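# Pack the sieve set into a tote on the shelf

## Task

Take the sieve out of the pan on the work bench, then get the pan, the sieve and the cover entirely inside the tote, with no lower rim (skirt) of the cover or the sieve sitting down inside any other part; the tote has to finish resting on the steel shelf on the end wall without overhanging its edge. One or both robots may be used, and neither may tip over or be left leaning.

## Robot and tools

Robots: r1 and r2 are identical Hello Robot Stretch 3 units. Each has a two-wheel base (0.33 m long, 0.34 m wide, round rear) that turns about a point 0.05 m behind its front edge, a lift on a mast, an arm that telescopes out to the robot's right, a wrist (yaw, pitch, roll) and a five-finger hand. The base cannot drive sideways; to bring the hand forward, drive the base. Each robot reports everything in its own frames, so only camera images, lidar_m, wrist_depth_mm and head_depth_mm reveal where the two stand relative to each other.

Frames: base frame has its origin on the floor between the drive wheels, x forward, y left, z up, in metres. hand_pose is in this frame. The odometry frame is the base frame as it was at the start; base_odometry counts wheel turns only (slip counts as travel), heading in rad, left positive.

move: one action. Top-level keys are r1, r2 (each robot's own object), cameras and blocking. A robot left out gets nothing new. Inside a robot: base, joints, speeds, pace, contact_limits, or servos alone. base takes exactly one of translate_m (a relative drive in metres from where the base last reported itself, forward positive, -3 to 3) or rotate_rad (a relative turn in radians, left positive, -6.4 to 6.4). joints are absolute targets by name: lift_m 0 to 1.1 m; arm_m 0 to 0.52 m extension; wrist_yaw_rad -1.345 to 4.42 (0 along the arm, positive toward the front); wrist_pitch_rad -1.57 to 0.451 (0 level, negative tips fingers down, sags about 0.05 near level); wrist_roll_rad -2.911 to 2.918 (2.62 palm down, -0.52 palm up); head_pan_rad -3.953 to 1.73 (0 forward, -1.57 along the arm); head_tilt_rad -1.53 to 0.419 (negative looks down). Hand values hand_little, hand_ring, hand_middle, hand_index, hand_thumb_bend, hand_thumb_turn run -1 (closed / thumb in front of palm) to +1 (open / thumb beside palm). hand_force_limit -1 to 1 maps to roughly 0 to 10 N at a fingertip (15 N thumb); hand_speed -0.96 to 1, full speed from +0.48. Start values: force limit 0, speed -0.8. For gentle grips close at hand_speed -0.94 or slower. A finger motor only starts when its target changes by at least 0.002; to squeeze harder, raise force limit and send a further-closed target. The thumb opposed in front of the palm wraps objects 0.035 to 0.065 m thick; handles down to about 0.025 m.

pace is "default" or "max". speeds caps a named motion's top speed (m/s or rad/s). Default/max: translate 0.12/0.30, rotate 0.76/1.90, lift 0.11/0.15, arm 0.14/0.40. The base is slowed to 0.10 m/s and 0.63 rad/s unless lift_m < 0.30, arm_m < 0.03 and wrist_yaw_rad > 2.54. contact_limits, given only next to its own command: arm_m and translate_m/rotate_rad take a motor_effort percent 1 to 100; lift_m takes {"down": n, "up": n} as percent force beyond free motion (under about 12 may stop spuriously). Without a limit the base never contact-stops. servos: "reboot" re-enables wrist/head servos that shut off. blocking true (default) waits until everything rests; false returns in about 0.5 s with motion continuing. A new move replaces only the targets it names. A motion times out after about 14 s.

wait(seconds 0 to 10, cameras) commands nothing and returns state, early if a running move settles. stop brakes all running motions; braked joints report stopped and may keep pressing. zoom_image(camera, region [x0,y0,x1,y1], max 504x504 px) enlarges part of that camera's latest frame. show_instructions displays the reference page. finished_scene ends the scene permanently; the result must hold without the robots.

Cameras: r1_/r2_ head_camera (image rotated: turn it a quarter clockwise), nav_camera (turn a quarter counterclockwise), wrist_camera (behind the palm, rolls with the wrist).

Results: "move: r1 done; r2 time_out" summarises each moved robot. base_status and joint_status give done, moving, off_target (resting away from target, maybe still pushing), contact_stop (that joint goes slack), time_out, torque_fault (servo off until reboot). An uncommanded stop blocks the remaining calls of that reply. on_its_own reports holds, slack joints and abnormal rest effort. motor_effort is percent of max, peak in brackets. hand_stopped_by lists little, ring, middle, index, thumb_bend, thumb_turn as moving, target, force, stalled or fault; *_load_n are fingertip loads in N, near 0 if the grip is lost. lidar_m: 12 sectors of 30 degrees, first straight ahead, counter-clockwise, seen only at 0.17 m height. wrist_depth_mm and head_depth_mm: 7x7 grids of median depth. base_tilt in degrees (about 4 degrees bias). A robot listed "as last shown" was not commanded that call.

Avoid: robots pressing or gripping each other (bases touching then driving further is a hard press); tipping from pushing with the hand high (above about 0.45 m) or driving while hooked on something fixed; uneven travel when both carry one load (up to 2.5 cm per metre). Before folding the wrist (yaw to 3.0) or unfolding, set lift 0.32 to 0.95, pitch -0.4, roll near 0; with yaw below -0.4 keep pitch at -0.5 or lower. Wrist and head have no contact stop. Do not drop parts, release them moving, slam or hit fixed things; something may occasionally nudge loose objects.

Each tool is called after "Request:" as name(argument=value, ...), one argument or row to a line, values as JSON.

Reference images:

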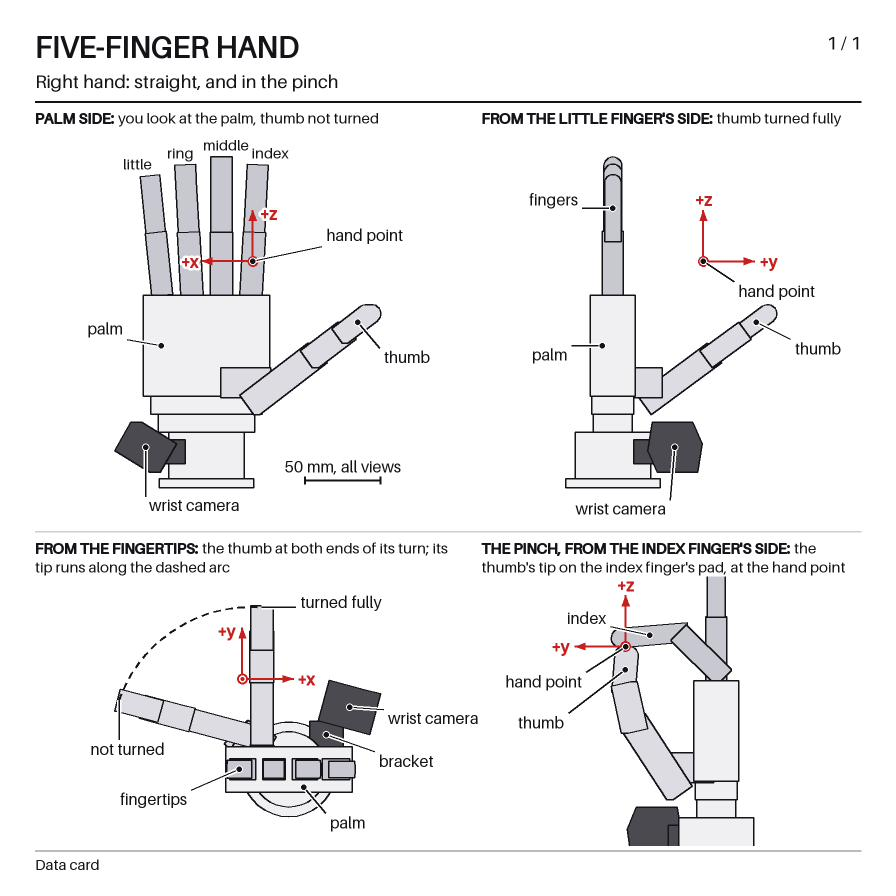

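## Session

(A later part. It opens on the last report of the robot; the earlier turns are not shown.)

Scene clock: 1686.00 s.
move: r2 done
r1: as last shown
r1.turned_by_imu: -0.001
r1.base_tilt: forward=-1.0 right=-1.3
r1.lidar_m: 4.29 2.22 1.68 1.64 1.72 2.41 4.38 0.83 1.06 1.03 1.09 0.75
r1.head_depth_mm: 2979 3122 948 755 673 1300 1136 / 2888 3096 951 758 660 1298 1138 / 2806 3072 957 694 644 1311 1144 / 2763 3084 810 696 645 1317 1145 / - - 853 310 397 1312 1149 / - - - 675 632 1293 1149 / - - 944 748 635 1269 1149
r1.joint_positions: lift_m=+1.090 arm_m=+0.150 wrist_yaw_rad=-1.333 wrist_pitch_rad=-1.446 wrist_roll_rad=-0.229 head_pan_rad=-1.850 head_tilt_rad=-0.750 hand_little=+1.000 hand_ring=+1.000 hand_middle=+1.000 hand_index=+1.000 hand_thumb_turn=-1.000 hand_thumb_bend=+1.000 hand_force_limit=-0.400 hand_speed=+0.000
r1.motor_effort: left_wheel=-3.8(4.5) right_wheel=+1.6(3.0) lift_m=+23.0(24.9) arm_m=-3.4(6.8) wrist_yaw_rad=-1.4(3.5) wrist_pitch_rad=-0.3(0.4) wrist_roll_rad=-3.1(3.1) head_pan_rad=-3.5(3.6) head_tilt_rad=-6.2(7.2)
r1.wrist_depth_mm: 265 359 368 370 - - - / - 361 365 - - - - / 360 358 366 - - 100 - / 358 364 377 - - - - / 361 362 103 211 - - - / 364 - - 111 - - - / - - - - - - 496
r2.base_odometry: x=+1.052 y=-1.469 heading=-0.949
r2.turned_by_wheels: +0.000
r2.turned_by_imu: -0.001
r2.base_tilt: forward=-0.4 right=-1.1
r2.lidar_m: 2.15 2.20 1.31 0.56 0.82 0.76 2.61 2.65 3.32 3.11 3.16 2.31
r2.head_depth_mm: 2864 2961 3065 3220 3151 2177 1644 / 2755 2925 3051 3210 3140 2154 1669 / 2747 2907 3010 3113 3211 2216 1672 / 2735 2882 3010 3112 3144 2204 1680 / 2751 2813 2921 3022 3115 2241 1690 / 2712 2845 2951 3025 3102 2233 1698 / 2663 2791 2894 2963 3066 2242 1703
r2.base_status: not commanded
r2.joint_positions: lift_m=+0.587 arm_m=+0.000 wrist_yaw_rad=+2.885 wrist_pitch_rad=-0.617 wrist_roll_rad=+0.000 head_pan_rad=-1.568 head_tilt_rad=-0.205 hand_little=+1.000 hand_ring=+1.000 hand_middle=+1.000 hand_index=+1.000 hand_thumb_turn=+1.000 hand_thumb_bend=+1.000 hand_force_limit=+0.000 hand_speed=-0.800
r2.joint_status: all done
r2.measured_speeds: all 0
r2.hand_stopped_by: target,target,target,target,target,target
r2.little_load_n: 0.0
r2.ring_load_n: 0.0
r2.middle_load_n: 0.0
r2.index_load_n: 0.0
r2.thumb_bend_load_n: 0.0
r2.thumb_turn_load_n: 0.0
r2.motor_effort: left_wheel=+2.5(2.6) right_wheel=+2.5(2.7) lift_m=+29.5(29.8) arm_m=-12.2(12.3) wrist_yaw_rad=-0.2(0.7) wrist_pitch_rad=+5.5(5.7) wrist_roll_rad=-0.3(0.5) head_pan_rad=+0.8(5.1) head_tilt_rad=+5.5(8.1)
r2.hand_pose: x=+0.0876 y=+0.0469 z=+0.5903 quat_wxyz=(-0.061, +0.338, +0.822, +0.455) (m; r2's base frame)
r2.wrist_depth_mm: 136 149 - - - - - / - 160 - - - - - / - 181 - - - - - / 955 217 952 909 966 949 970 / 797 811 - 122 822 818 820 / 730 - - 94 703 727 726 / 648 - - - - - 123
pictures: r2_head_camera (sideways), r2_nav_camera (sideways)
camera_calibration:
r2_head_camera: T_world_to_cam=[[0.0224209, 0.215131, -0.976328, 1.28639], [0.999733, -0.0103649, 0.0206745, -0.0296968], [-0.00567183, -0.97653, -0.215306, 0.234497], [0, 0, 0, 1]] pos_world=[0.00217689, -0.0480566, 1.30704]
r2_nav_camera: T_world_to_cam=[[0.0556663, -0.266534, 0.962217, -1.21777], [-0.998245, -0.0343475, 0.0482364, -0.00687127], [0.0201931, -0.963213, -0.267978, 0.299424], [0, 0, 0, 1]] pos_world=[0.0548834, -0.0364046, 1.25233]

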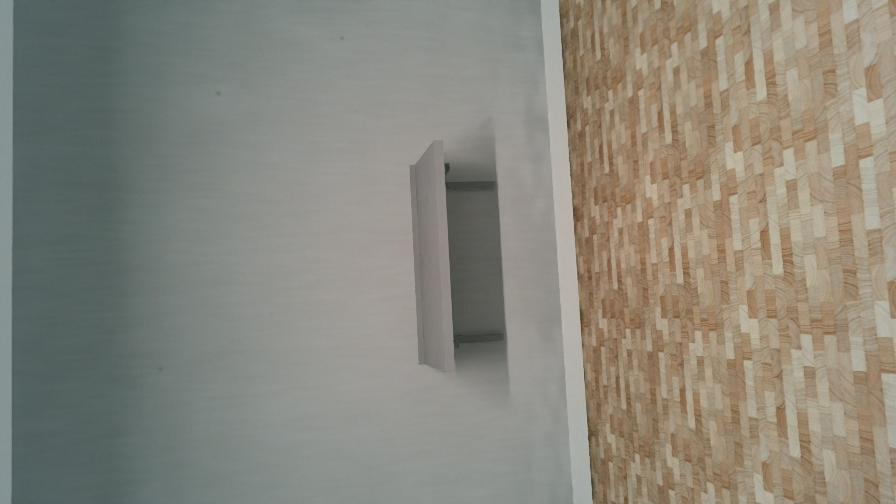

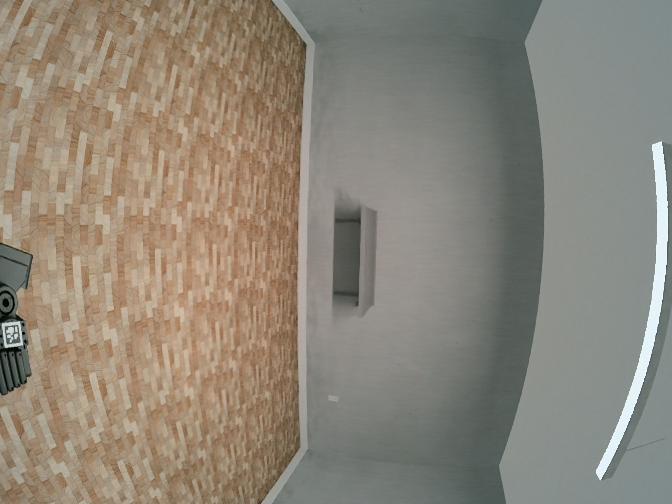

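Request:
move(
  r2={"joints": {"lift_m": 0.28, "head_pan_rad": 0.0, "head_tilt_rad": -0.4}, "pace": "max"},
)

Request:
move(
  r2={"base": {"rotate_rad": -3.072}, "pace": "max"},
)

Request:
move(
  r2={"base": {"translate_m": 0.94}, "joints": {"head_pan_rad": -1.3}, "pace": "max"},
)

Request:
move(
  r2={"base": {"rotate_rad": -1.571}, "pace": "max"},
  cameras=["r2_head_camera", "r2_nav_camera"],
)

Scene clock: 1755.60 s.
move: r2 done
r1: as last shown
r1.turned_by_imu: -0.002
r1.base_tilt: forward=-0.9 right=-1.3
r1.lidar_m: 4.29 2.22 1.69 1.64 1.72 2.41 4.36 0.83 1.07 1.03 1.08 0.75
r1.head_depth_mm: 2942 3210 950 753 674 1303 1142 / 2919 3101 957 754 658 1305 1142 / 2821 3041 960 694 645 1319 1145 / 2721 3006 811 697 643 1313 1143 / - - 848 311 396 1311 1153 / - - - 676 633 1288 1151 / - - 940 749 636 1266 1150
r1.motor_effort: left_wheel=-4.0(4.5) right_wheel=+1.6(3.0) lift_m=+22.3(23.7) arm_m=+16.6(17.0) wrist_yaw_rad=-1.3(3.4) wrist_pitch_rad=-0.3(0.5) wrist_roll_rad=-3.0(3.2) head_pan_rad=-3.1(3.6) head_tilt_rad=-4.1(8.0)
r1.wrist_depth_mm: 265 357 364 370 - - - / - 356 366 - - - - / 355 361 369 - - 100 - / 357 363 369 - 978 - - / 364 363 103 211 - - - / 358 - - 110 - - - / - - - - - - 494
r2.base_odometry: x=+1.052 y=-1.469 heading=-0.949
r2.turned_by_wheels: +0.000
r2.turned_by_imu: -0.001
r2.base_tilt: forward=-0.3 right=-1.1
r2.lidar_m: 2.15 2.21 1.31 0.56 0.82 0.76 2.61 2.66 3.30 3.10 3.16 2.31
r2.head_depth_mm: 1879 2028 2162 2366 2189 1698 1378 / 1853 1989 2142 2350 2210 1697 1388 / 1833 1956 2108 2291 2225 1705 1395 / 1823 1956 2084 2258 2271 1728 1400 / 1799 1932 2064 2261 2240 1736 1397 / 1788 1915 2058 2219 2263 1741 1418 / 1792 1926 2061 2244 2265 1755 1415
r2.base_status: not commanded
r2.joint_positions: lift_m=+0.280 arm_m=+0.000 wrist_yaw_rad=+2.885 wrist_pitch_rad=-0.617 wrist_roll_rad=+0.000 head_pan_rad=+0.014 head_tilt_rad=-0.398 hand_little=+1.000 hand_ring=+1.000 hand_middle=+1.000 hand_index=+1.000 hand_thumb_turn=+1.000 hand_thumb_bend=+1.000 hand_force_limit=+0.000 hand_speed=-0.800
r2.joint_status: all done
r2.measured_speeds: all 0
r2.hand_stopped_by: target,target,target,target,target,target
r2.little_load_n: 0.0
r2.ring_load_n: 0.0
r2.middle_load_n: 0.0
r2.index_load_n: 0.0
r2.thumb_bend_load_n: 0.0
r2.thumb_turn_load_n: 0.0
r2.motor_effort: left_wheel=+2.1(2.7) right_wheel=+1.9(2.4) lift_m=+23.4(27.3) arm_m=-12.1(12.5) wrist_yaw_rad=+0.1(0.6) wrist_pitch_rad=+5.5(5.6) wrist_roll_rad=-0.3(0.5) head_pan_rad=-4.2(5.8) head_tilt_rad=-3.5(7.4)
r2.hand_pose: x=+0.0876 y=+0.0469 z=+0.2829 quat_wxyz=(-0.061, +0.338, +0.822, +0.455) (m; r2's base frame)
r2.wrist_depth_mm: 137 159 973 - - - - / 759 160 791 746 785 793 775 / 642 182 639 636 637 639 635 / 533 222 535 538 533 530 534 / 460 272 - 122 463 461 460 / 241 247 - 94 393 409 407 / 215 - - - - - 123
pictures: none

Scene clock: 1758.53 s.
move: r2 done
r1: as last shown
r1.turned_by_imu: +0.000
r1.base_tilt: forward=-1.0 right=-1.3
r1.lidar_m: 4.27 2.22 1.68 1.63 1.71 2.40 4.37 0.83 1.07 1.03 1.08 0.75
r1.head_depth_mm: 2953 3076 951 756 675 1299 1134 / 2855 3054 954 751 658 1306 1138 / 2836 3049 958 699 643 1309 1148 / 2749 3001 810 697 645 1321 1141 / - - 852 310 397 1310 1143 / - - - 677 634 1294 1152 / - - 942 747 635 1260 1152
r1.motor_effort: left_wheel=-3.4(4.8) right_wheel=+1.7(3.0) lift_m=+21.8(23.6) arm_m=+19.2(19.4) wrist_yaw_rad=-1.4(3.9) wrist_pitch_rad=-0.1(0.5) wrist_roll_rad=-3.0(3.1) head_pan_rad=-3.3(4.1) head_tilt_rad=-4.6(7.7)
r1.wrist_depth_mm: 266 354 360 371 - - - / - 357 364 - - - - / 356 363 366 - - 100 - / 357 365 370 - - - - / 359 366 103 212 - - - / 361 - - 110 - - - / - - - - - - 486
r2.base_odometry: x=+1.051 y=-1.469 heading=+2.262
r2.turned_by_wheels: -3.072
r2.turned_by_imu: -2.996
r2.base_tilt: forward=-0.2 right=-1.1
r2.lidar_m: 2.61 2.72 3.20 3.10 3.04 2.21 2.15 2.25 1.31 0.56 0.76 2.69
r2.head_depth_mm: 2216 2357 2524 2739 2213 1709 1389 / 2217 2359 2513 2730 2209 1715 1386 / 2203 2356 2561 2711 2209 1723 1390 / 2182 2361 2582 2691 2245 1712 1401 / 2226 2354 2538 2679 2224 1722 1395 / 2189 2390 2519 2714 2244 1728 1408 / 2187 2373 2528 2761 2274 1739 1403
r2.base_status: done
r2.joint_positions: lift_m=+0.280 arm_m=+0.000 wrist_yaw_rad=+2.885 wrist_pitch_rad=-0.617 wrist_roll_rad=+0.000 head_pan_rad=+0.002 head_tilt_rad=-0.401 hand_little=+1.000 hand_ring=+1.000 hand_middle=+1.000 hand_index=+1.000 hand_thumb_turn=+1.000 hand_thumb_bend=+1.000 hand_force_limit=+0.000 hand_speed=-0.800
r2.joint_status: not commanded
r2.measured_speeds: all 0
r2.hand_stopped_by: target,target,target,target,target,target
r2.little_load_n: 0.0
r2.ring_load_n: 0.0
r2.middle_load_n: 0.0
r2.index_load_n: 0.0
r2.thumb_bend_load_n: 0.0
r2.thumb_turn_load_n: 0.0
r2.motor_effort: left_wheel=+4.5(17.6) right_wheel=-3.2(10.4) lift_m=+28.3(28.3) arm_m=-10.6(12.9) wrist_yaw_rad=+0.0(0.8) wrist_pitch_rad=+5.5(5.7) wrist_roll_rad=-0.4(0.6) head_pan_rad=-4.0(5.1) head_tilt_rad=-2.0(4.0)
r2.hand_pose: x=+0.0876 y=+0.0469 z=+0.2829 quat_wxyz=(-0.061, +0.338, +0.822, +0.455) (m; r2's base frame)
r2.wrist_depth_mm: 137 159 - - - - - / 760 160 790 794 795 786 791 / 639 182 642 643 635 636 634 / 538 221 538 536 534 539 536 / 466 272 - 122 462 462 461 / 241 247 - 94 397 407 406 / 214 - - - - - 123
pictures: none

Scene clock: 1763.00 s.
move: r2 done
r1: as last shown
r1.turned_by_imu: -0.001
r1.base_tilt: forward=-0.9 right=-1.1
r1.lidar_m: 4.29 2.22 1.68 1.63 1.71 2.40 4.39 0.83 1.06 1.04 1.08 0.75
r1.head_depth_mm: 2987 3176 951 751 673 1297 1138 / 2849 3041 957 757 658 1311 1138 / 2816 3018 955 698 646 1309 1141 / 2764 3041 812 700 644 1314 1147 / - - 853 310 396 1307 1155 / - - - 677 633 1292 1150 / - - 936 747 635 1264 1154
r1.motor_effort: left_wheel=-3.5(4.6) right_wheel=+2.5(3.4) lift_m=+22.3(23.5) arm_m=+18.4(19.4) wrist_yaw_rad=-2.6(3.9) wrist_pitch_rad=-0.3(0.5) wrist_roll_rad=-2.9(3.2) head_pan_rad=-2.5(3.8) head_tilt_rad=-4.2(7.3)
r1.wrist_depth_mm: 268 358 365 367 - - - / - 358 367 - - - - / 359 366 369 - - 100 - / 358 365 365 - - - - / 360 363 103 209 - - - / 361 - - 110 - - - / - - - - - - 492
r2.base_odometry: x=+0.452 y=-0.745 heading=+2.262
r2.turned_by_wheels: +0.000
r2.turned_by_imu: +0.005
r2.base_tilt: forward=-0.4 right=-1.1
r2.lidar_m: 1.67 1.74 2.42 3.09 3.22 3.23 3.09 1.16 0.68 1.57 2.33 1.72
r2.head_depth_mm: - - - 3100 2177 1713 1392 / - - - 3156 2219 1708 1392 / - - - 3202 2239 1707 1391 / - - - 3147 2225 1705 1398 / - - - 3171 2232 1729 1402 / 3206 3289 3489 3228 2264 1732 1413 / 2698 2743 2817 2895 2260 1732 1421
r2.base_status: done
r2.joint_positions: lift_m=+0.280 arm_m=+0.000 wrist_yaw_rad=+2.885 wrist_pitch_rad=-0.617 wrist_roll_rad=+0.000 head_pan_rad=-1.304 head_tilt_rad=-0.401 hand_little=+1.000 hand_ring=+1.000 hand_middle=+1.000 hand_index=+1.000 hand_thumb_turn=+1.000 hand_thumb_bend=+1.000 hand_force_limit=+0.000 hand_speed=-0.800
r2.joint_status: all done
r2.measured_speeds: all 0
r2.hand_stopped_by: target,target,target,target,target,target
r2.little_load_n: 0.0
r2.ring_load_n: 0.0
r2.middle_load_n: 0.0
r2.index_load_n: 0.0
r2.thumb_bend_load_n: 0.0
r2.thumb_turn_load_n: 0.0
r2.motor_effort: left_wheel=+2.6(11.3) right_wheel=-0.4(9.1) lift_m=+28.7(29.9) arm_m=-7.9(11.0) wrist_yaw_rad=+0.0(0.9) wrist_pitch_rad=+5.4(5.8) wrist_roll_rad=-0.3(0.5) head_pan_rad=+4.0(5.1) head_tilt_rad=-0.7(2.5)
r2.hand_pose: x=+0.0876 y=+0.0469 z=+0.2829 quat_wxyz=(-0.061, +0.338, +0.822, +0.455) (m; r2's base frame)
r2.wrist_depth_mm: 137 159 - - - - - / 744 160 791 790 783 782 795 / 635 181 643 637 639 635 640 / 537 221 535 534 539 535 537 / 464 272 - 122 464 458 464 / 242 246 - 94 398 405 404 / 215 - - - - - 123
pictures: none

Scene clock: 1765.13 s.
move: r2 done
r1: as last shown
r1.turned_by_imu: +0.000
r1.base_tilt: forward=-0.9 right=-1.2
r1.lidar_m: 4.28 2.22 1.68 1.64 1.72 2.41 4.38 0.83 1.06 1.03 1.08 0.75
r1.head_depth_mm: 2950 3186 952 753 674 1295 1141 / 2896 3101 957 757 660 1307 1148 / 2818 3017 963 695 643 1300 1140 / 2762 2983 809 697 643 1307 1146 / - - 851 311 396 1316 1147 / - - - 677 635 1296 1145 / - - 942 746 637 1275 1151
r1.motor_effort: left_wheel=-3.3(4.6) right_wheel=+2.0(3.2) lift_m=+22.0(23.6) arm_m=+18.1(19.4) wrist_yaw_rad=-2.0(3.5) wrist_pitch_rad=-0.2(0.4) wrist_roll_rad=-2.9(3.1) head_pan_rad=-2.6(3.8) head_tilt_rad=-6.1(7.7)
r1.wrist_depth_mm: 265 356 360 371 - - - / - 356 364 - - - - / 359 359 369 - - 100 - / 358 365 369 - - - - / 360 363 103 209 - - - / 357 - - 111 - - - / - - - - - - 494
r2.base_odometry: x=+0.452 y=-0.745 heading=+0.691
r2.turned_by_wheels: -1.571
r2.turned_by_imu: -1.520
r2.base_tilt: forward=-0.5 right=-1.1
r2.lidar_m: 1.75 2.27 1.72 1.67 1.75 2.49 3.08 3.24 3.19 3.09 1.16 0.68
r2.head_depth_mm: 2537 2701 2891 2999 2204 1708 1382 / 2636 2742 2946 3074 2203 1699 1380 / 2660 2841 3094 3167 2209 1711 1405 / 2764 2910 3149 3153 2225 1725 1402 / 2865 3058 3211 3216 2258 1668 1403 / 2899 3161 3412 3258 1305 1688 1412 / 2956 3279 3487 3237 1014 1754 1423
r2.base_status: done
r2.joint_positions: lift_m=+0.280 arm_m=+0.000 wrist_yaw_rad=+2.885 wrist_pitch_rad=-0.617 wrist_roll_rad=+0.000 head_pan_rad=-1.301 head_tilt_rad=-0.401 hand_little=+1.000 hand_ring=+1.000 hand_middle=+1.000 hand_index=+1.000 hand_thumb_turn=+1.000 hand_thumb_bend=+1.000 hand_force_limit=+0.000 hand_speed=-0.800
r2.joint_status: not commanded
r2.measured_speeds: all 0
r2.hand_stopped_by: target,target,target,target,target,target
r2.little_load_n: 0.0
r2.ring_load_n: 0.0
r2.middle_load_n: 0.0
r2.index_load_n: 0.0
r2.thumb_bend_load_n: 0.0
r2.thumb_turn_load_n: 0.0
r2.motor_effort: left_wheel=+5.7(17.2) right_wheel=-4.4(11.1) lift_m=+27.1(28.6) arm_m=-10.5(12.6) wrist_yaw_rad=+0.2(0.7) wrist_pitch_rad=+5.6(5.7) wrist_roll_rad=-0.3(0.6) head_pan_rad=+3.7(5.4) head_tilt_rad=-0.8(1.6)
r2.hand_pose: x=+0.0876 y=+0.0469 z=+0.2829 quat_wxyz=(-0.061, +0.338, +0.822, +0.455) (m; r2's base frame)
r2.wrist_depth_mm: 137 159 - - - - - / 754 160 780 789 794 786 775 / 643 182 639 638 637 631 641 / 539 222 537 539 538 538 530 / 465 272 - 122 461 459 461 / 240 246 - 94 399 407 408 / 215 - - - - - 123
pictures: r2_head_camera (sideways), r2_nav_camera (sideways)
camera_calibration:
r2_head_camera: T_world_to_cam=[[-0.084385, 0.391987, -0.916093, 1.20839], [0.968065, 0.250066, 0.0178285, -0.0257395], [0.236072, -0.885332, -0.40057, 0.474243], [0, 0, 0, 1]] pos_world=[0.0149321, -0.0473752, 1.29743]
r2_nav_camera: T_world_to_cam=[[0.1724, -0.417352, 0.892242, -1.12717], [-0.951492, -0.304897, 0.0412314, 0.00197156], [0.254834, -0.85607, -0.449671, 0.534426], [0, 0, 0, 1]] pos_world=[0.06001, -0.012318, 1.24594]

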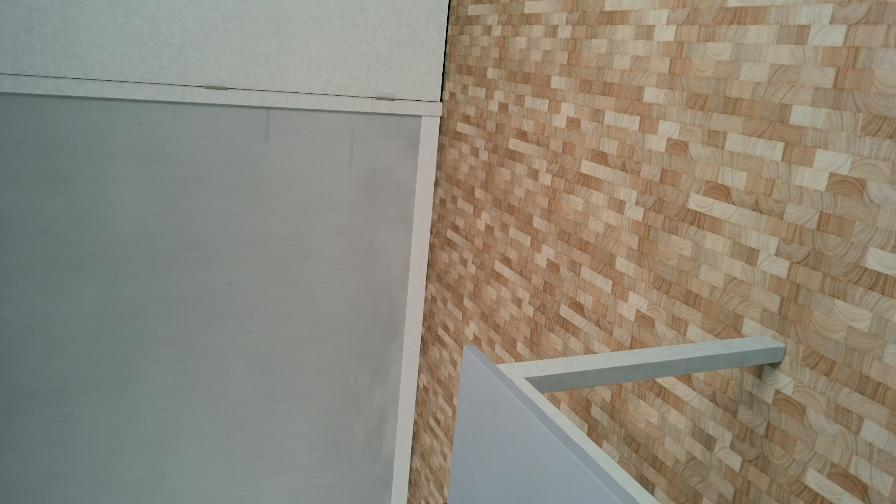

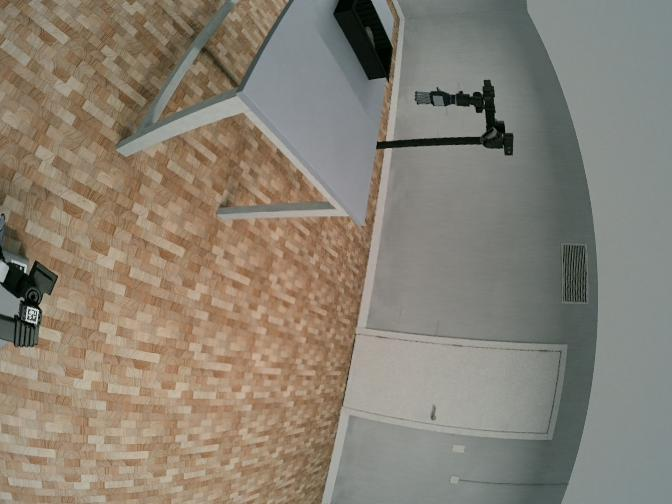

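Request:
move(
  r2={"base": {"translate_m": 1.3}, "joints": {"head_pan_rad": -1.57, "head_tilt_rad": -0.75}, "pace": "max"},
)

Request:
move(
  r2={"joints": {"lift_m": 0.6, "wrist_pitch_rad": -0.4}, "pace": "max"},
  cameras=["r2_head_camera"],
)

Scene clock: 1795.40 s.
move: r2 done
r1: as last shown
r1.turned_by_imu: -0.001
r1.base_tilt: forward=-0.9 right=-1.3
r1.lidar_m: 4.31 2.22 1.69 1.64 1.71 2.41 4.37 0.83 1.07 1.03 1.08 0.75
r1.head_depth_mm: 2957 3106 950 753 672 1292 1139 / 2866 3124 957 757 659 1305 1139 / 2835 3062 961 697 645 1304 1141 / 2721 3028 809 698 644 1312 1148 / - - 849 310 396 1327 1147 / - - - 676 634 1295 1143 / - - 942 748 637 1268 1145
r1.motor_effort: left_wheel=-3.3(4.4) right_wheel=+1.7(3.3) lift_m=+22.5(23.8) arm_m=+18.7(19.2) wrist_yaw_rad=-2.6(3.7) wrist_pitch_rad=-0.2(0.5) wrist_roll_rad=-3.0(3.2) head_pan_rad=-2.5(3.8) head_tilt_rad=-5.9(7.8)
r1.wrist_depth_mm: 266 361 360 370 - - - / - 356 366 - - - - / 359 359 369 - - 100 - / 361 364 366 - - - - / 361 360 103 211 - - - / 362 - - 111 - - - / - - - - - - 491
r2.base_odometry: x=+1.454 y=+0.084 heading=+0.691
r2.turned_by_wheels: +0.000
r2.turned_by_imu: +0.006
r2.base_tilt: forward=-0.3 right=-1.1
r2.lidar_m: 4.39 2.17 1.65 1.61 1.70 2.41 4.39 0.59 0.45 0.44 0.46 0.66
r2.head_depth_mm: 2748 2911 911 745 650 1309 1112 / 2774 2947 862 726 652 1311 1112 / 2761 2928 922 716 657 1321 1123 / 2717 2881 887 720 657 1336 1119 / 2767 2929 876 722 660 1328 1116 / 2769 2936 941 755 662 1320 1122 / 2750 2979 945 757 664 1324 1148
r2.base_status: done
r2.joint_positions: lift_m=+0.280 arm_m=+0.000 wrist_yaw_rad=+2.885 wrist_pitch_rad=-0.617 wrist_roll_rad=+0.000 head_pan_rad=-1.570 head_tilt_rad=-0.750 hand_little=+1.000 hand_ring=+1.000 hand_middle=+1.000 hand_index=+1.000 hand_thumb_turn=+1.000 hand_thumb_bend=+1.000 hand_force_limit=+0.000 hand_speed=-0.800
r2.joint_status: all done
r2.measured_speeds: all 0
r2.hand_stopped_by: target,target,target,target,target,target
r2.little_load_n: 0.0
r2.ring_load_n: 0.0
r2.middle_load_n: 0.0
r2.index_load_n: 0.0
r2.thumb_bend_load_n: 0.0
r2.thumb_turn_load_n: 0.5
r2.motor_effort: left_wheel=+3.9(13.9) right_wheel=-3.2(7.7) lift_m=+24.0(25.0) arm_m=+14.5(14.7) wrist_yaw_rad=+0.6(0.8) wrist_pitch_rad=+5.5(5.7) wrist_roll_rad=-0.3(0.5) head_pan_rad=-3.3(5.6) head_tilt_rad=-5.4(6.5)
r2.hand_pose: x=+0.0876 y=+0.0469 z=+0.2829 quat_wxyz=(-0.061, +0.338, +0.822, +0.455) (m; r2's base frame)
r2.wrist_depth_mm: 137 159 - - - - - / 759 159 783 800 780 789 788 / 640 181 648 637 634 633 639 / 539 222 537 538 541 537 534 / 464 273 - 122 457 460 461 / 242 246 - 94 397 406 407 / 215 - - - - - 123
pictures: none

Scene clock: 1798.33 s.
move: r2 done
r1: as last shown
r1.turned_by_imu: +0.000
r1.base_tilt: forward=-0.9 right=-1.2
r1.lidar_m: 4.27 2.22 1.69 1.63 1.71 2.41 4.40 0.83 1.07 1.04 1.08 0.75
r1.head_depth_mm: 2951 3119 950 756 676 1303 1135 / 2890 3094 954 755 659 1304 1141 / 2818 3040 957 695 641 1303 1147 / 2720 3021 811 699 644 1301 1145 / - - 856 310 396 1315 1138 / - - - 679 632 1296 1147 / - - 941 748 633 1270 1151
r1.motor_effort: left_wheel=-3.7(4.5) right_wheel=+2.3(3.2) lift_m=+22.6(23.6) arm_m=+18.1(19.0) wrist_yaw_rad=-1.4(3.9) wrist_pitch_rad=-0.2(0.5) wrist_roll_rad=-2.8(3.3) head_pan_rad=-3.1(3.7) head_tilt_rad=-7.2(7.3)
r1.wrist_depth_mm: 266 358 363 368 - - - / - 356 364 - - - - / 360 361 364 - - 100 - / 355 365 370 - - - - / 361 364 103 210 - - - / 361 - - 111 - - - / - - - - - - 494
r2.base_odometry: x=+1.454 y=+0.084 heading=+0.691
r2.turned_by_wheels: +0.000
r2.turned_by_imu: +0.000
r2.base_tilt: forward=-0.4 right=-0.9
r2.lidar_m: 4.40 2.18 1.64 1.61 1.69 2.41 4.38 0.59 0.45 0.44 0.46 0.66
r2.head_depth_mm: 2751 2931 922 740 651 1312 1052 / 2737 2956 861 720 653 1315 1048 / 2746 2928 916 719 655 1319 1058 / 2710 2895 883 718 658 1325 478 / 2780 3035 873 723 659 1320 1121 / 2744 2974 939 753 662 1324 1126 / 2821 3041 944 757 664 1337 1150
r2.base_status: not commanded
r2.joint_positions: lift_m=+0.600 arm_m=+0.000 wrist_yaw_rad=+2.885 wrist_pitch_rad=-0.440 wrist_roll_rad=+0.000 head_pan_rad=-1.570 head_tilt_rad=-0.750 hand_little=+1.000 hand_ring=+1.000 hand_middle=+1.000 hand_index=+1.000 hand_thumb_turn=+1.000 hand_thumb_bend=+1.000 hand_force_limit=+0.000 hand_speed=-0.800
r2.joint_status: all done
r2.measured_speeds: all 0
r2.hand_stopped_by: target,target,target,target,target,target
r2.little_load_n: 0.0
r2.ring_load_n: 0.0
r2.middle_load_n: 0.0
r2.index_load_n: 0.0
r2.thumb_bend_load_n: 0.0
r2.thumb_turn_load_n: 0.0
r2.motor_effort: left_wheel=+3.6(3.9) right_wheel=-3.0(3.6) lift_m=+28.1(32.4) arm_m=-7.4(14.4) wrist_yaw_rad=+0.0(0.7) wrist_pitch_rad=+7.6(9.4) wrist_roll_rad=-0.3(0.5) head_pan_rad=-3.8(4.9) head_tilt_rad=-5.6(6.2)
r2.hand_pose: x=+0.0927 y=+0.0668 z=+0.6425 quat_wxyz=(-0.071, +0.321, +0.781, +0.531) (m; r2's base frame)
r2.wrist_depth_mm: 127 - - - - - - / 141 149 - - - - - / - 160 - - - - - / - 178 - - - - - / 980 200 - 122 - - - / 843 - - 94 814 850 854 / 727 - - - - - 123
pictures: r2_head_camera (sideways)
camera_calibration:
r2_head_camera: T_world_to_cam=[[0.022458, 0.689737, -0.723712, 0.956916], [0.999719, -0.0209759, 0.0110318, -0.0171156], [-0.00757145, -0.723756, -0.690014, 0.852285], [0, 0, 0, 1]] pos_world=[0.00207341, -0.043533, 1.28081]

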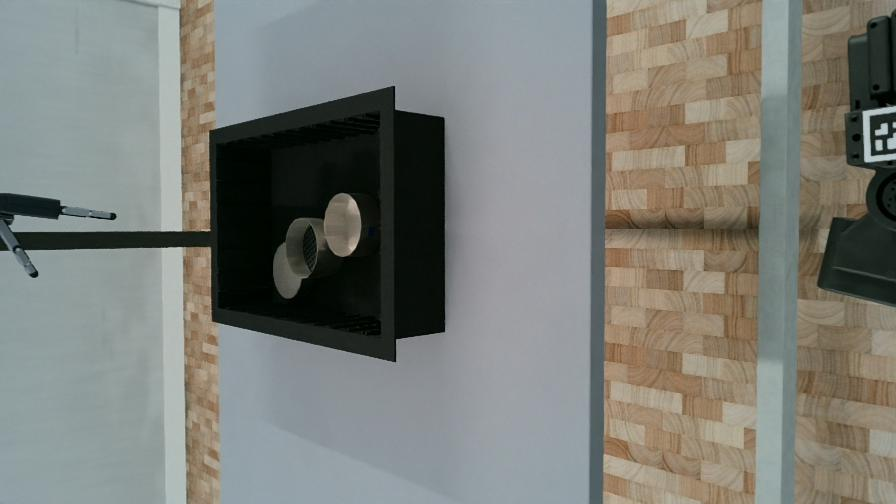

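Request:
zoom_image(
  camera="r2_head_camera",
  region=[350, 0, 640, 504],
)

Scaled by 1.000.

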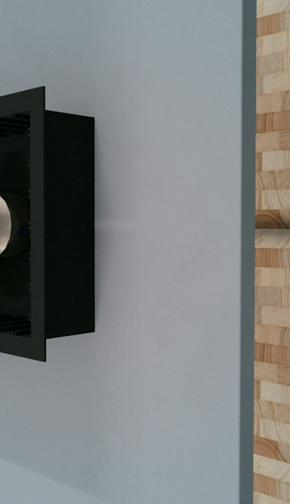

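Request:
move(
  r1={"base": {"rotate_rad": -0.049}, "joints": {"wrist_yaw_rad": 0.0, "wrist_roll_rad": -0.52, "head_pan_rad": -1.57, "head_tilt_rad": -0.8}},
  r2={"base": {"rotate_rad": -0.038}, "joints": {"lift_m": 0.94, "hand_thumb_turn": -1, "wrist_pitch_rad": -0.4}, "pace": "max"},
)

Request:
move(
  r2={"joints": {"wrist_yaw_rad": 0.0, "wrist_roll_rad": -0.52}, "pace": "max"},
)

Request:
move(
  r2={"joints": {"lift_m": 1.09, "wrist_pitch_rad": -1.45}, "pace": "max"},
  r1={"joints": {"wrist_pitch_rad": -1.45}},
  cameras=["r1_head_camera", "r2_head_camera"],
)

Scene clock: 1881.23 s.
move: r1 done; r2 done
r1.base_odometry: x=-1.005 y=+0.292 heading=-2.834
r1.turned_by_wheels: -0.049
r1.turned_by_imu: -0.050
r1.base_tilt: forward=-0.9 right=-1.2
r1.lidar_m: 4.29 2.33 1.71 1.63 1.69 2.29 4.38 0.84 1.08 1.04 1.07 0.75
r1.head_depth_mm: - 2809 876 711 628 1279 1120 / - - 734 648 631 1289 1119 / - - - 342 617 1281 1124 / 2690 309 857 375 619 1282 1130 / 2760 2859 839 703 638 1279 1130 / 2711 2861 893 724 638 1289 1137 / 2766 2911 896 730 639 1300 1133
r1.base_status: done
r1.joint_positions: lift_m=+1.090 arm_m=+0.150 wrist_yaw_rad=-0.002 wrist_pitch_rad=-1.447 wrist_roll_rad=-0.512 head_pan_rad=-1.570 head_tilt_rad=-0.801 hand_little=+1.000 hand_ring=+1.000 hand_middle=+1.000 hand_index=+1.000 hand_thumb_turn=-1.000 hand_thumb_bend=+1.000 hand_force_limit=-0.400 hand_speed=+0.000
r1.joint_status: all done
r1.measured_speeds: all 0
r1.hand_stopped_by: target,target,target,target,target,target
r1.little_load_n: 0.0
r1.ring_load_n: 0.0
r1.middle_load_n: 0.0
r1.index_load_n: 0.0
r1.thumb_bend_load_n: 0.0
r1.thumb_turn_load_n: 0.0
r1.motor_effort: left_wheel=+6.1(8.1) right_wheel=-6.3(8.8) lift_m=+24.2(25.0) arm_m=+17.0(19.4) wrist_yaw_rad=+0.5(4.1) wrist_pitch_rad=+0.0(0.3) wrist_roll_rad=-2.9(5.4) head_pan_rad=+1.7(5.9) head_tilt_rad=-2.1(7.7)
r1.hand_pose: x=-0.0531 y=-0.3613 z=+0.9825 quat_wxyz=(+0.061, +0.998, -0.007, +0.000) (m; r1's base frame)
r1.wrist_depth_mm: - 350 359 369 374 297 302 / - - 366 370 377 114 - / - - - 375 378 95 - / - - - - 381 - - / - - 103 211 - - - / - - - 110 - - - / - - - - - - -
r2.base_odometry: x=+1.454 y=+0.084 heading=+0.654
r2.turned_by_wheels: -0.038
r2.turned_by_imu: -0.038
r2.base_tilt: forward=-0.4 right=-1.0
r2.lidar_m: 4.40 2.25 1.67 1.61 1.68 2.32 4.38 0.61 0.45 0.44 0.46 0.63
r2.head_depth_mm: 2775 2945 919 807 - 1264 1130 / 2738 2987 922 743 - 1259 1158 / 2793 2990 893 720 - - - / 1056 2861 877 720 - - - / 2754 2977 874 718 - 1273 1120 / 2765 2908 942 755 664 1303 1122 / 2773 2931 948 756 663 1329 1127
r2.base_status: done
r2.joint_positions: lift_m=+0.940 arm_m=+0.000 wrist_yaw_rad=+2.885 wrist_pitch_rad=-0.440 wrist_roll_rad=+0.000 head_pan_rad=-1.570 head_tilt_rad=-0.750 hand_little=+1.000 hand_ring=+1.000 hand_middle=+1.000 hand_index=+1.000 hand_thumb_turn=-1.000 hand_thumb_bend=+1.000 hand_force_limit=+0.000 hand_speed=-0.800
r2.joint_status: all done
r2.measured_speeds: all 0
r2.hand_stopped_by: target,target,target,target,target,target
r2.little_load_n: 0.0
r2.ring_load_n: 0.0
r2.middle_load_n: 0.0
r2.index_load_n: 0.0
r2.thumb_bend_load_n: 0.0
r2.thumb_turn_load_n: 0.0
r2.motor_effort: left_wheel=+5.3(9.7) right_wheel=-3.9(8.5) lift_m=+26.5(32.5) arm_m=+6.2(12.2) wrist_yaw_rad=+0.5(0.9) wrist_pitch_rad=+7.6(9.5) wrist_roll_rad=-0.3(0.5) head_pan_rad=-3.8(5.0) head_tilt_rad=-4.3(6.0)
r2.hand_pose: x=+0.0927 y=+0.0669 z=+0.9826 quat_wxyz=(-0.071, +0.321, +0.781, +0.531) (m; r2's base frame)
r2.wrist_depth_mm: 127 - - - - - - / 141 149 - - - 112 - / - 160 - - - 97 - / - 178 - - - - - / - 198 - 122 - - - / - - - 94 - - - / - - - - - - -
pictures: none

Scene clock: 1883.00 s.
move: r2 done
r1: as last shown
r1.turned_by_wheels: +0.000
r1.turned_by_imu: +0.000
r1.base_tilt: forward=-0.9 right=-1.3
r1.lidar_m: 4.29 2.33 1.71 1.64 1.69 2.29 4.36 0.83 1.08 1.04 1.07 0.75
r1.head_depth_mm: - 2824 876 713 629 1280 1121 / - - 733 647 630 1276 1120 / - - - 343 617 1280 1124 / 2640 310 858 375 622 1292 1131 / 2740 2850 835 702 637 1286 1134 / 2773 2883 896 726 638 1288 1136 / 2739 2876 895 727 639 1284 1138
r1.motor_effort: left_wheel=+6.2(6.6) right_wheel=-8.0(8.4) lift_m=+24.5(26.0) arm_m=+17.6(18.4) wrist_yaw_rad=+2.2(3.5) wrist_pitch_rad=+0.0(0.2) wrist_roll_rad=-2.9(3.1) head_pan_rad=+0.9(2.6) head_tilt_rad=-1.5(3.3)
r1.wrist_depth_mm: - 349 359 366 374 294 300 / - - 363 368 382 114 - / - - - 375 383 95 - / - - - - 384 - - / - - 103 210 - - - / - - - 111 - - - / - - - - - - -
r2.base_odometry: x=+1.454 y=+0.084 heading=+0.654
r2.turned_by_wheels: +0.000
r2.turned_by_imu: +0.000
r2.base_tilt: forward=-0.3 right=-1.0
r2.lidar_m: 4.39 2.25 1.66 1.61 1.67 2.32 4.39 0.62 0.45 0.44 0.46 0.63
r2.head_depth_mm: 2752 2912 915 807 - - - / 2743 2980 918 743 - - 1110 / 2735 2933 889 417 - - - / 1057 2862 875 718 282 1289 1116 / 2755 2939 873 718 645 1322 1131 / 2737 2938 941 754 660 1329 1122 / 2745 2966 946 755 661 1333 1121
r2.base_status: not commanded
r2.joint_positions: lift_m=+0.940 arm_m=+0.000 wrist_yaw_rad=+0.001 wrist_pitch_rad=-0.440 wrist_roll_rad=-0.516 head_pan_rad=-1.570 head_tilt_rad=-0.750 hand_little=+1.000 hand_ring=+1.000 hand_middle=+1.000 hand_index=+1.000 hand_thumb_turn=-1.000 hand_thumb_bend=+1.000 hand_force_limit=+0.000 hand_speed=-0.800
r2.joint_status: all done
r2.measured_speeds: all 0
r2.hand_stopped_by: target,target,target,target,target,target
r2.little_load_n: 0.0
r2.ring_load_n: 0.0
r2.middle_load_n: 0.0
r2.index_load_n: 0.0
r2.thumb_bend_load_n: 0.0
r2.thumb_turn_load_n: 0.0
r2.motor_effort: left_wheel=+5.4(5.7) right_wheel=-3.3(4.1) lift_m=+25.2(26.9) arm_m=+12.4(12.4) wrist_yaw_rad=-1.0(10.1) wrist_pitch_rad=+7.6(7.6) wrist_roll_rad=-1.5(4.8) head_pan_rad=-4.0(4.8) head_tilt_rad=-4.7(5.5)
r2.hand_pose: x=-0.0524 y=-0.3887 z=+1.0036 quat_wxyz=(+0.535, +0.845, -0.003, +0.002) (m; r2's base frame)
r2.wrist_depth_mm: - - - - - - - / - - - 709 - 112 - / - - - 589 - 96 - / - - - 391 - 913 - / 939 - - 120 - - - / 879 - - 94 - - - / 815 - - - - - -
pictures: none

Scene clock: 1884.80 s.
move: r1 done; r2 done
r1.base_odometry: x=-1.005 y=+0.292 heading=-2.834
r1.turned_by_wheels: +0.000
r1.turned_by_imu: +0.000
r1.base_tilt: forward=-1.0 right=-1.1
r1.lidar_m: 4.28 2.33 1.71 1.64 1.69 2.28 4.38 0.83 1.08 1.04 1.07 0.75
r1.head_depth_mm: - 2775 881 712 628 1275 1119 / - - 732 646 630 1278 1120 / - - - 343 618 1281 1125 / 2651 309 858 375 622 1281 1127 / 2730 2864 841 703 635 1290 1133 / 2729 2876 896 727 637 1291 1130 / 2739 2884 901 732 641 1290 1138
r1.base_status: not commanded
r1.joint_positions: lift_m=+1.090 arm_m=+0.150 wrist_yaw_rad=-0.002 wrist_pitch_rad=-1.447 wrist_roll_rad=-0.512 head_pan_rad=-1.570 head_tilt_rad=-0.801 hand_little=+1.000 hand_ring=+1.000 hand_middle=+1.000 hand_index=+1.000 hand_thumb_turn=-1.000 hand_thumb_bend=+1.000 hand_force_limit=-0.400 hand_speed=+0.000
r1.joint_status: all done
r1.measured_speeds: all 0
r1.hand_stopped_by: target,target,target,target,target,target
r1.little_load_n: 0.0
r1.ring_load_n: -0.5
r1.middle_load_n: 0.0
r1.index_load_n: 0.0
r1.thumb_bend_load_n: 0.0
r1.thumb_turn_load_n: 0.0
r1.motor_effort: left_wheel=+5.5(6.9) right_wheel=-7.7(8.7) lift_m=+25.1(26.5) arm_m=+17.5(18.3) wrist_yaw_rad=+2.1(3.0) wrist_pitch_rad=-0.1(0.2) wrist_roll_rad=-2.8(3.1) head_pan_rad=+1.3(2.0) head_tilt_rad=+0.0(2.5)
r1.hand_pose: x=-0.0531 y=-0.3613 z=+0.9825 quat_wxyz=(+0.061, +0.998, -0.007, +0.000) (m; r1's base frame)
r1.wrist_depth_mm: - 349 356 367 378 298 302 / - - 365 368 385 114 - / - - - 369 384 95 - / - - - - 380 - - / - - 103 210 - - - / - - - 111 - - - / - - - - - - -
r2.base_odometry: x=+1.454 y=+0.084 heading=+0.654
r2.turned_by_wheels: +0.000
r2.turned_by_imu: +0.000
r2.base_tilt: forward=-0.4 right=-1.0
r2.lidar_m: 4.40 2.25 1.67 1.61 1.67 2.31 4.39 0.62 0.45 0.44 0.46 0.63
r2.head_depth_mm: - - - - - - 1131 / - - - - - - 1118 / - - - - - - 1116 / 1075 2876 875 - - - 1120 / 2768 2971 873 - 660 1326 1126 / 2760 2957 941 753 662 1331 1125 / 2764 2958 943 757 663 1333 1128
r2.base_status: not commanded
r2.joint_positions: lift_m=+1.090 arm_m=+0.000 wrist_yaw_rad=+0.001 wrist_pitch_rad=-1.444 wrist_roll_rad=-0.516 head_pan_rad=-1.570 head_tilt_rad=-0.750 hand_little=+1.000 hand_ring=+1.000 hand_middle=+1.000 hand_index=+1.000 hand_thumb_turn=-1.000 hand_thumb_bend=+1.000 hand_force_limit=+0.000 hand_speed=-0.800
r2.joint_status: all done
r2.measured_speeds: all 0
r2.hand_stopped_by: target,target,target,target,target,target
r2.little_load_n: 0.0
r2.ring_load_n: 0.0
r2.middle_load_n: 0.0
r2.index_load_n: 0.0
r2.thumb_bend_load_n: 0.0
r2.thumb_turn_load_n: 0.0
r2.motor_effort: left_wheel=+5.3(5.7) right_wheel=-3.2(3.8) lift_m=+27.5(32.8) arm_m=+13.7(14.8) wrist_yaw_rad=-0.6(1.1) wrist_pitch_rad=-0.9(7.4) wrist_roll_rad=-1.7(1.7) head_pan_rad=-3.4(4.7) head_tilt_rad=-4.6(5.4)
r2.hand_pose: x=-0.0526 y=-0.2123 z=+0.9827 quat_wxyz=(+0.063, +0.998, -0.003, +0.000) (m; r2's base frame)
r2.wrist_depth_mm: - - - - - - - / - - - - - 106 - / - - - - - 96 - / - - - 981 - 90 - / - - - 122 - - - / - - - 94 - - - / - - - - - - -
pictures: r1_head_camera (sideways), r2_head_camera (sideways)
camera_calibration:
r1_head_camera: T_world_to_cam=[[0.00688562, 0.739981, -0.672593, 0.897228], [0.999921, 0.00197358, 0.0124079, -0.0163708], [0.010509, -0.672625, -0.739909, 0.915895], [0, 0, 0, 1]] pos_world=[0.000566353, -0.0478451, 1.28135]
r2_head_camera: T_world_to_cam=[[0.0225256, 0.689888, -0.723566, 0.956663], [0.999718, -0.0210242, 0.011077, -0.0171746], [-0.00757052, -0.723611, -0.690166, 0.852417], [0, 0, 0, 1]] pos_world=[0.00207356, -0.0435323, 1.28071]

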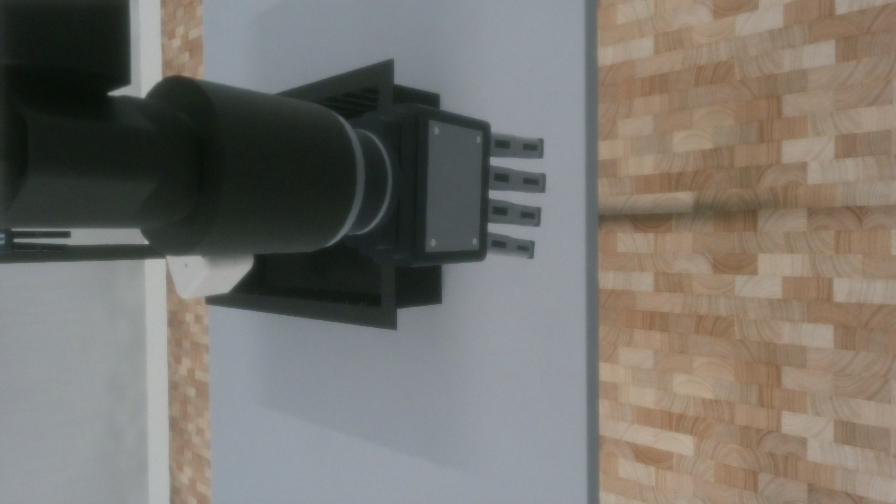

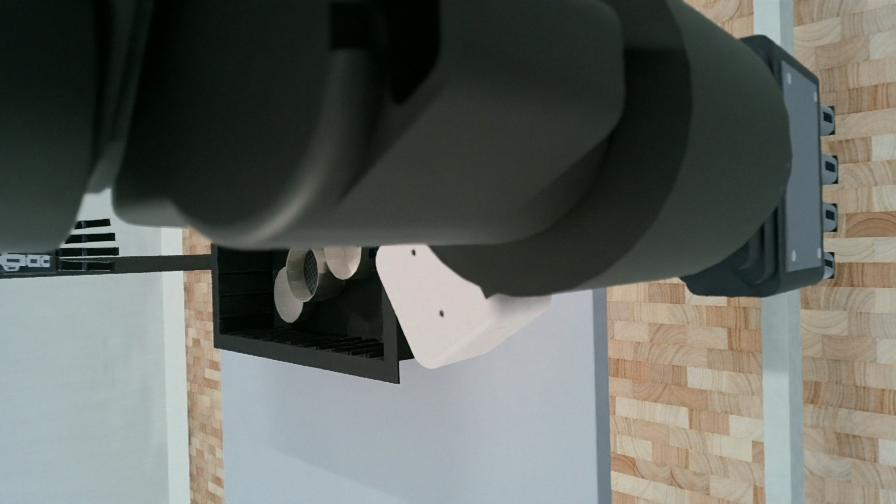

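Request:
move(
  r1={"base": {"translate_m": -0.024}},
  r2={"joints": {"arm_m": 0.345, "hand_force_limit": -0.4, "hand_speed": 0.0}},
)

Request:
move(
  r1={"joints": {"arm_m": 0.31}},
  cameras=["r1_head_camera", "r2_head_camera"],
)

Scene clock: 1957.33 s.
move: r1 done; r2 done
r1.base_odometry: x=-0.982 y=+0.299 heading=-2.833
r1.turned_by_wheels: +0.000
r1.turned_by_imu: -0.001
r1.base_tilt: forward=-0.9 right=-1.3
r1.lidar_m: 4.29 2.33 1.70 1.64 1.70 2.29 4.36 0.81 1.08 1.04 1.07 0.77
r1.head_depth_mm: - 2826 876 714 633 1272 1130 / - - 826 663 629 1277 1121 / - - - 342 618 1278 1127 / 1477 969 854 375 620 1286 1129 / 2722 2851 838 693 638 1282 1130 / 2736 2893 896 724 638 1284 1135 / 2762 2893 898 725 641 1294 1137
r1.base_status: done
r1.joint_positions: lift_m=+1.090 arm_m=+0.150 wrist_yaw_rad=-0.002 wrist_pitch_rad=-1.447 wrist_roll_rad=-0.512 head_pan_rad=-1.570 head_tilt_rad=-0.800 hand_little=+1.000 hand_ring=+1.000 hand_middle=+1.000 hand_index=+1.000 hand_thumb_turn=-1.000 hand_thumb_bend=+1.000 hand_force_limit=-0.400 hand_speed=+0.000
r1.joint_status: not commanded
r1.measured_speeds: all 0
r1.hand_stopped_by: target,target,target,target,target,target
r1.little_load_n: 0.0
r1.ring_load_n: 0.0
r1.middle_load_n: 0.5
r1.index_load_n: 0.0
r1.thumb_bend_load_n: 0.0
r1.thumb_turn_load_n: 0.0
r1.motor_effort: left_wheel=+1.9(5.2) right_wheel=-5.7(9.3) lift_m=+27.3(28.4) arm_m=+16.8(17.8) wrist_yaw_rad=+0.9(3.5) wrist_pitch_rad=-0.1(0.2) wrist_roll_rad=-2.8(3.1) head_pan_rad=+0.8(1.8) head_tilt_rad=+3.0(4.7)
r1.hand_pose: x=-0.0531 y=-0.3613 z=+0.9825 quat_wxyz=(+0.061, +0.998, -0.007, +0.000) (m; r1's base frame)
r1.wrist_depth_mm: - 354 360 370 376 296 298 / - - 365 369 379 384 - / - - - 371 384 95 - / - - - - 385 - - / - - 103 211 - - - / - - - 111 - - - / - - - - - - -
r2.base_odometry: x=+1.454 y=+0.084 heading=+0.654
r2.turned_by_wheels: +0.000
r2.turned_by_imu: -0.001
r2.base_tilt: forward=-0.4 right=-1.0
r2.lidar_m: 4.41 2.25 1.66 1.61 1.68 2.31 4.38 0.62 0.45 0.44 0.46 0.63
r2.head_depth_mm: 2773 2943 921 739 650 1313 1132 / 2746 2960 920 738 653 1309 1117 / 379 460 548 719 655 1318 1118 / 367 434 507 715 657 1317 1124 / 2727 2994 872 716 660 1327 1125 / 2719 2929 941 753 662 1332 1120 / 2758 2926 942 757 662 1328 1126
r2.base_status: not commanded
r2.joint_positions: lift_m=+1.090 arm_m=+0.345 wrist_yaw_rad=+0.001 wrist_pitch_rad=-1.446 wrist_roll_rad=-0.516 head_pan_rad=-1.570 head_tilt_rad=-0.750 hand_little=+1.000 hand_ring=+1.000 hand_middle=+1.000 hand_index=+1.000 hand_thumb_turn=-1.000 hand_thumb_bend=+1.000 hand_force_limit=-0.400 hand_speed=+0.000
r2.joint_status: all done
r2.measured_speeds: all 0
r2.hand_stopped_by: target,target,target,target,target,target
r2.little_load_n: 0.0
r2.ring_load_n: 0.0
r2.middle_load_n: 0.0
r2.index_load_n: 0.0
r2.thumb_bend_load_n: 0.0
r2.thumb_turn_load_n: -0.5
r2.motor_effort: left_wheel=+5.3(5.7) right_wheel=-3.1(3.9) lift_m=+24.2(24.6) arm_m=+13.9(18.4) wrist_yaw_rad=-0.6(1.2) wrist_pitch_rad=-0.7(0.9) wrist_roll_rad=-1.3(1.7) head_pan_rad=-4.0(5.0) head_tilt_rad=-4.3(5.2)
r2.hand_pose: x=-0.0526 y=-0.5570 z=+0.9826 quat_wxyz=(+0.062, +0.998, -0.003, +0.000) (m; r2's base frame)
r2.wrist_depth_mm: - - - - 353 - 276 / - - - 274 - 106 - / - - - - 279 95 - / - - - - - - - / - - - 120 - - - / - - - 94 - - - / - - - - - - -
pictures: none

Scene clock: 1959.77 s.
move: r1 done
r1.base_odometry: x=-0.982 y=+0.299 heading=-2.833
r1.turned_by_wheels: +0.000
r1.turned_by_imu: +0.000
r1.base_tilt: forward=-0.9 right=-1.3
r1.lidar_m: 4.29 2.32 1.70 1.64 1.69 2.28 4.35 0.81 1.08 1.03 1.07 0.77
r1.head_depth_mm: 2711 2797 881 712 629 1275 1120 / 2677 2832 829 698 630 1278 1118 / 329 380 477 690 633 1277 1122 / 420 943 548 692 634 1286 1130 / 2740 2818 838 692 637 1287 1129 / 2734 2877 901 725 639 1291 1140 / 2751 2890 905 728 641 1296 1137
r1.base_status: not commanded
r1.joint_positions: lift_m=+1.090 arm_m=+0.310 wrist_yaw_rad=-0.002 wrist_pitch_rad=-1.448 wrist_roll_rad=-0.512 head_pan_rad=-1.570 head_tilt_rad=-0.800 hand_little=+1.000 hand_ring=+1.000 hand_middle=+1.000 hand_index=+1.000 hand_thumb_turn=-1.000 hand_thumb_bend=+1.000 hand_force_limit=-0.400 hand_speed=+0.000
r1.joint_status: all done
r1.measured_speeds: all 0
r1.hand_stopped_by: target,target,target,target,target,target
r1.little_load_n: 0.0
r1.ring_load_n: 0.0
r1.middle_load_n: 0.0
r1.index_load_n: 0.0
r1.thumb_bend_load_n: 0.0
r1.thumb_turn_load_n: 0.0
r1.motor_effort: left_wheel=+1.5(2.3) right_wheel=-4.7(6.2) lift_m=+29.2(29.3) arm_m=+18.0(22.5) wrist_yaw_rad=+1.4(3.6) wrist_pitch_rad=+0.0(0.3) wrist_roll_rad=-2.8(3.0) head_pan_rad=-0.6(0.9) head_tilt_rad=+2.6(4.5)
r1.hand_pose: x=-0.0531 y=-0.5212 z=+0.9825 quat_wxyz=(+0.061, +0.998, -0.007, +0.000) (m; r1's base frame)
r1.wrist_depth_mm: 339 350 280 - 355 355 391 / 345 348 354 - 354 300 - / 346 354 363 367 - 95 - / - 358 367 378 387 - - / - 363 103 211 - - - / - - - 111 - - - / - - - - - - -
r2: as last shown
r2.turned_by_imu: +0.000
r2.base_tilt: forward=-0.4 right=-1.1
r2.lidar_m: 4.40 2.25 1.66 1.61 1.67 2.32 4.37 0.62 0.45 0.44 0.46 0.63
r2.head_depth_mm: 2772 2977 919 742 651 1310 1132 / 2785 2976 918 739 653 1316 1122 / 379 459 548 719 655 1319 1115 / 367 433 506 720 655 1317 1116 / 2694 2940 870 717 659 1320 1123 / 2763 2934 939 755 660 1323 1124 / 2823 2927 946 759 664 1336 1128
r2.thumb_turn_load_n: 0.0
r2.motor_effort: left_wheel=+4.7(5.6) right_wheel=-3.8(3.9) lift_m=+24.9(25.3) arm_m=+9.7(14.0) wrist_yaw_rad=-0.6(1.2) wrist_pitch_rad=-0.7(0.8) wrist_roll_rad=-1.4(1.7) head_pan_rad=-2.6(5.1) head_tilt_rad=-4.1(4.8)
r2.wrist_depth_mm: - - - - 351 - 276 / - - - 274 - 106 - / - - - - 280 95 - / - - - - - - - / - - - 120 - - - / - - - 94 - - - / - - - - - - -
pictures: r1_head_camera (sideways), r2_head_camera (sideways)
camera_calibration:
r1_head_camera: T_world_to_cam=[[0.00684951, 0.738979, -0.673693, 0.898602], [0.999921, 0.0020187, 0.0123806, -0.0163339], [0.010509, -0.673725, -0.738907, 0.914563], [0, 0, 0, 1]] pos_world=[0.000566437, -0.0478512, 1.28136]
r2_head_camera: T_world_to_cam=[[0.0225266, 0.689886, -0.723567, 0.956665], [0.999717, -0.0210972, 0.0110087, -0.0170902], [-0.00767051, -0.723611, -0.690166, 0.852417], [0, 0, 0, 1]] pos_world=[0.00207338, -0.0435323, 1.28071]

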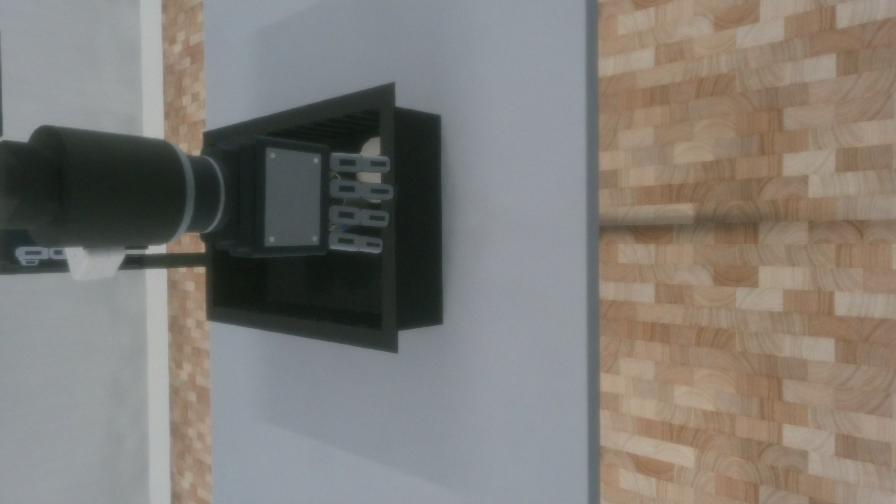

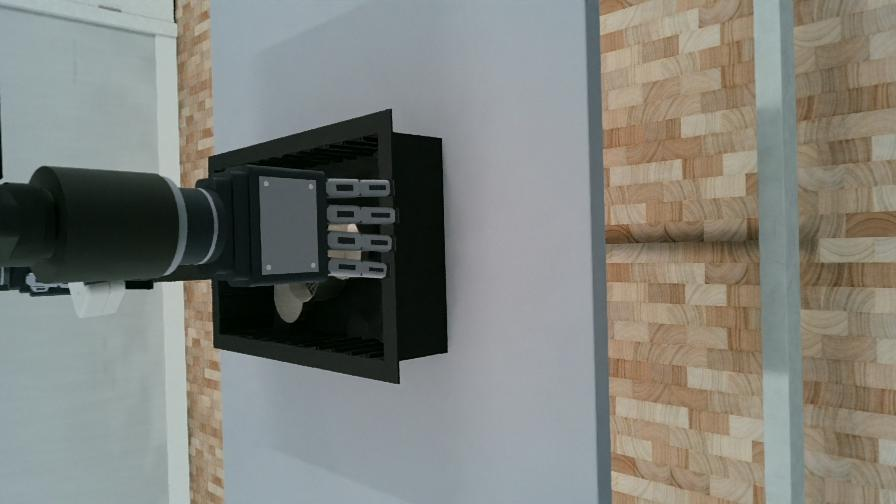

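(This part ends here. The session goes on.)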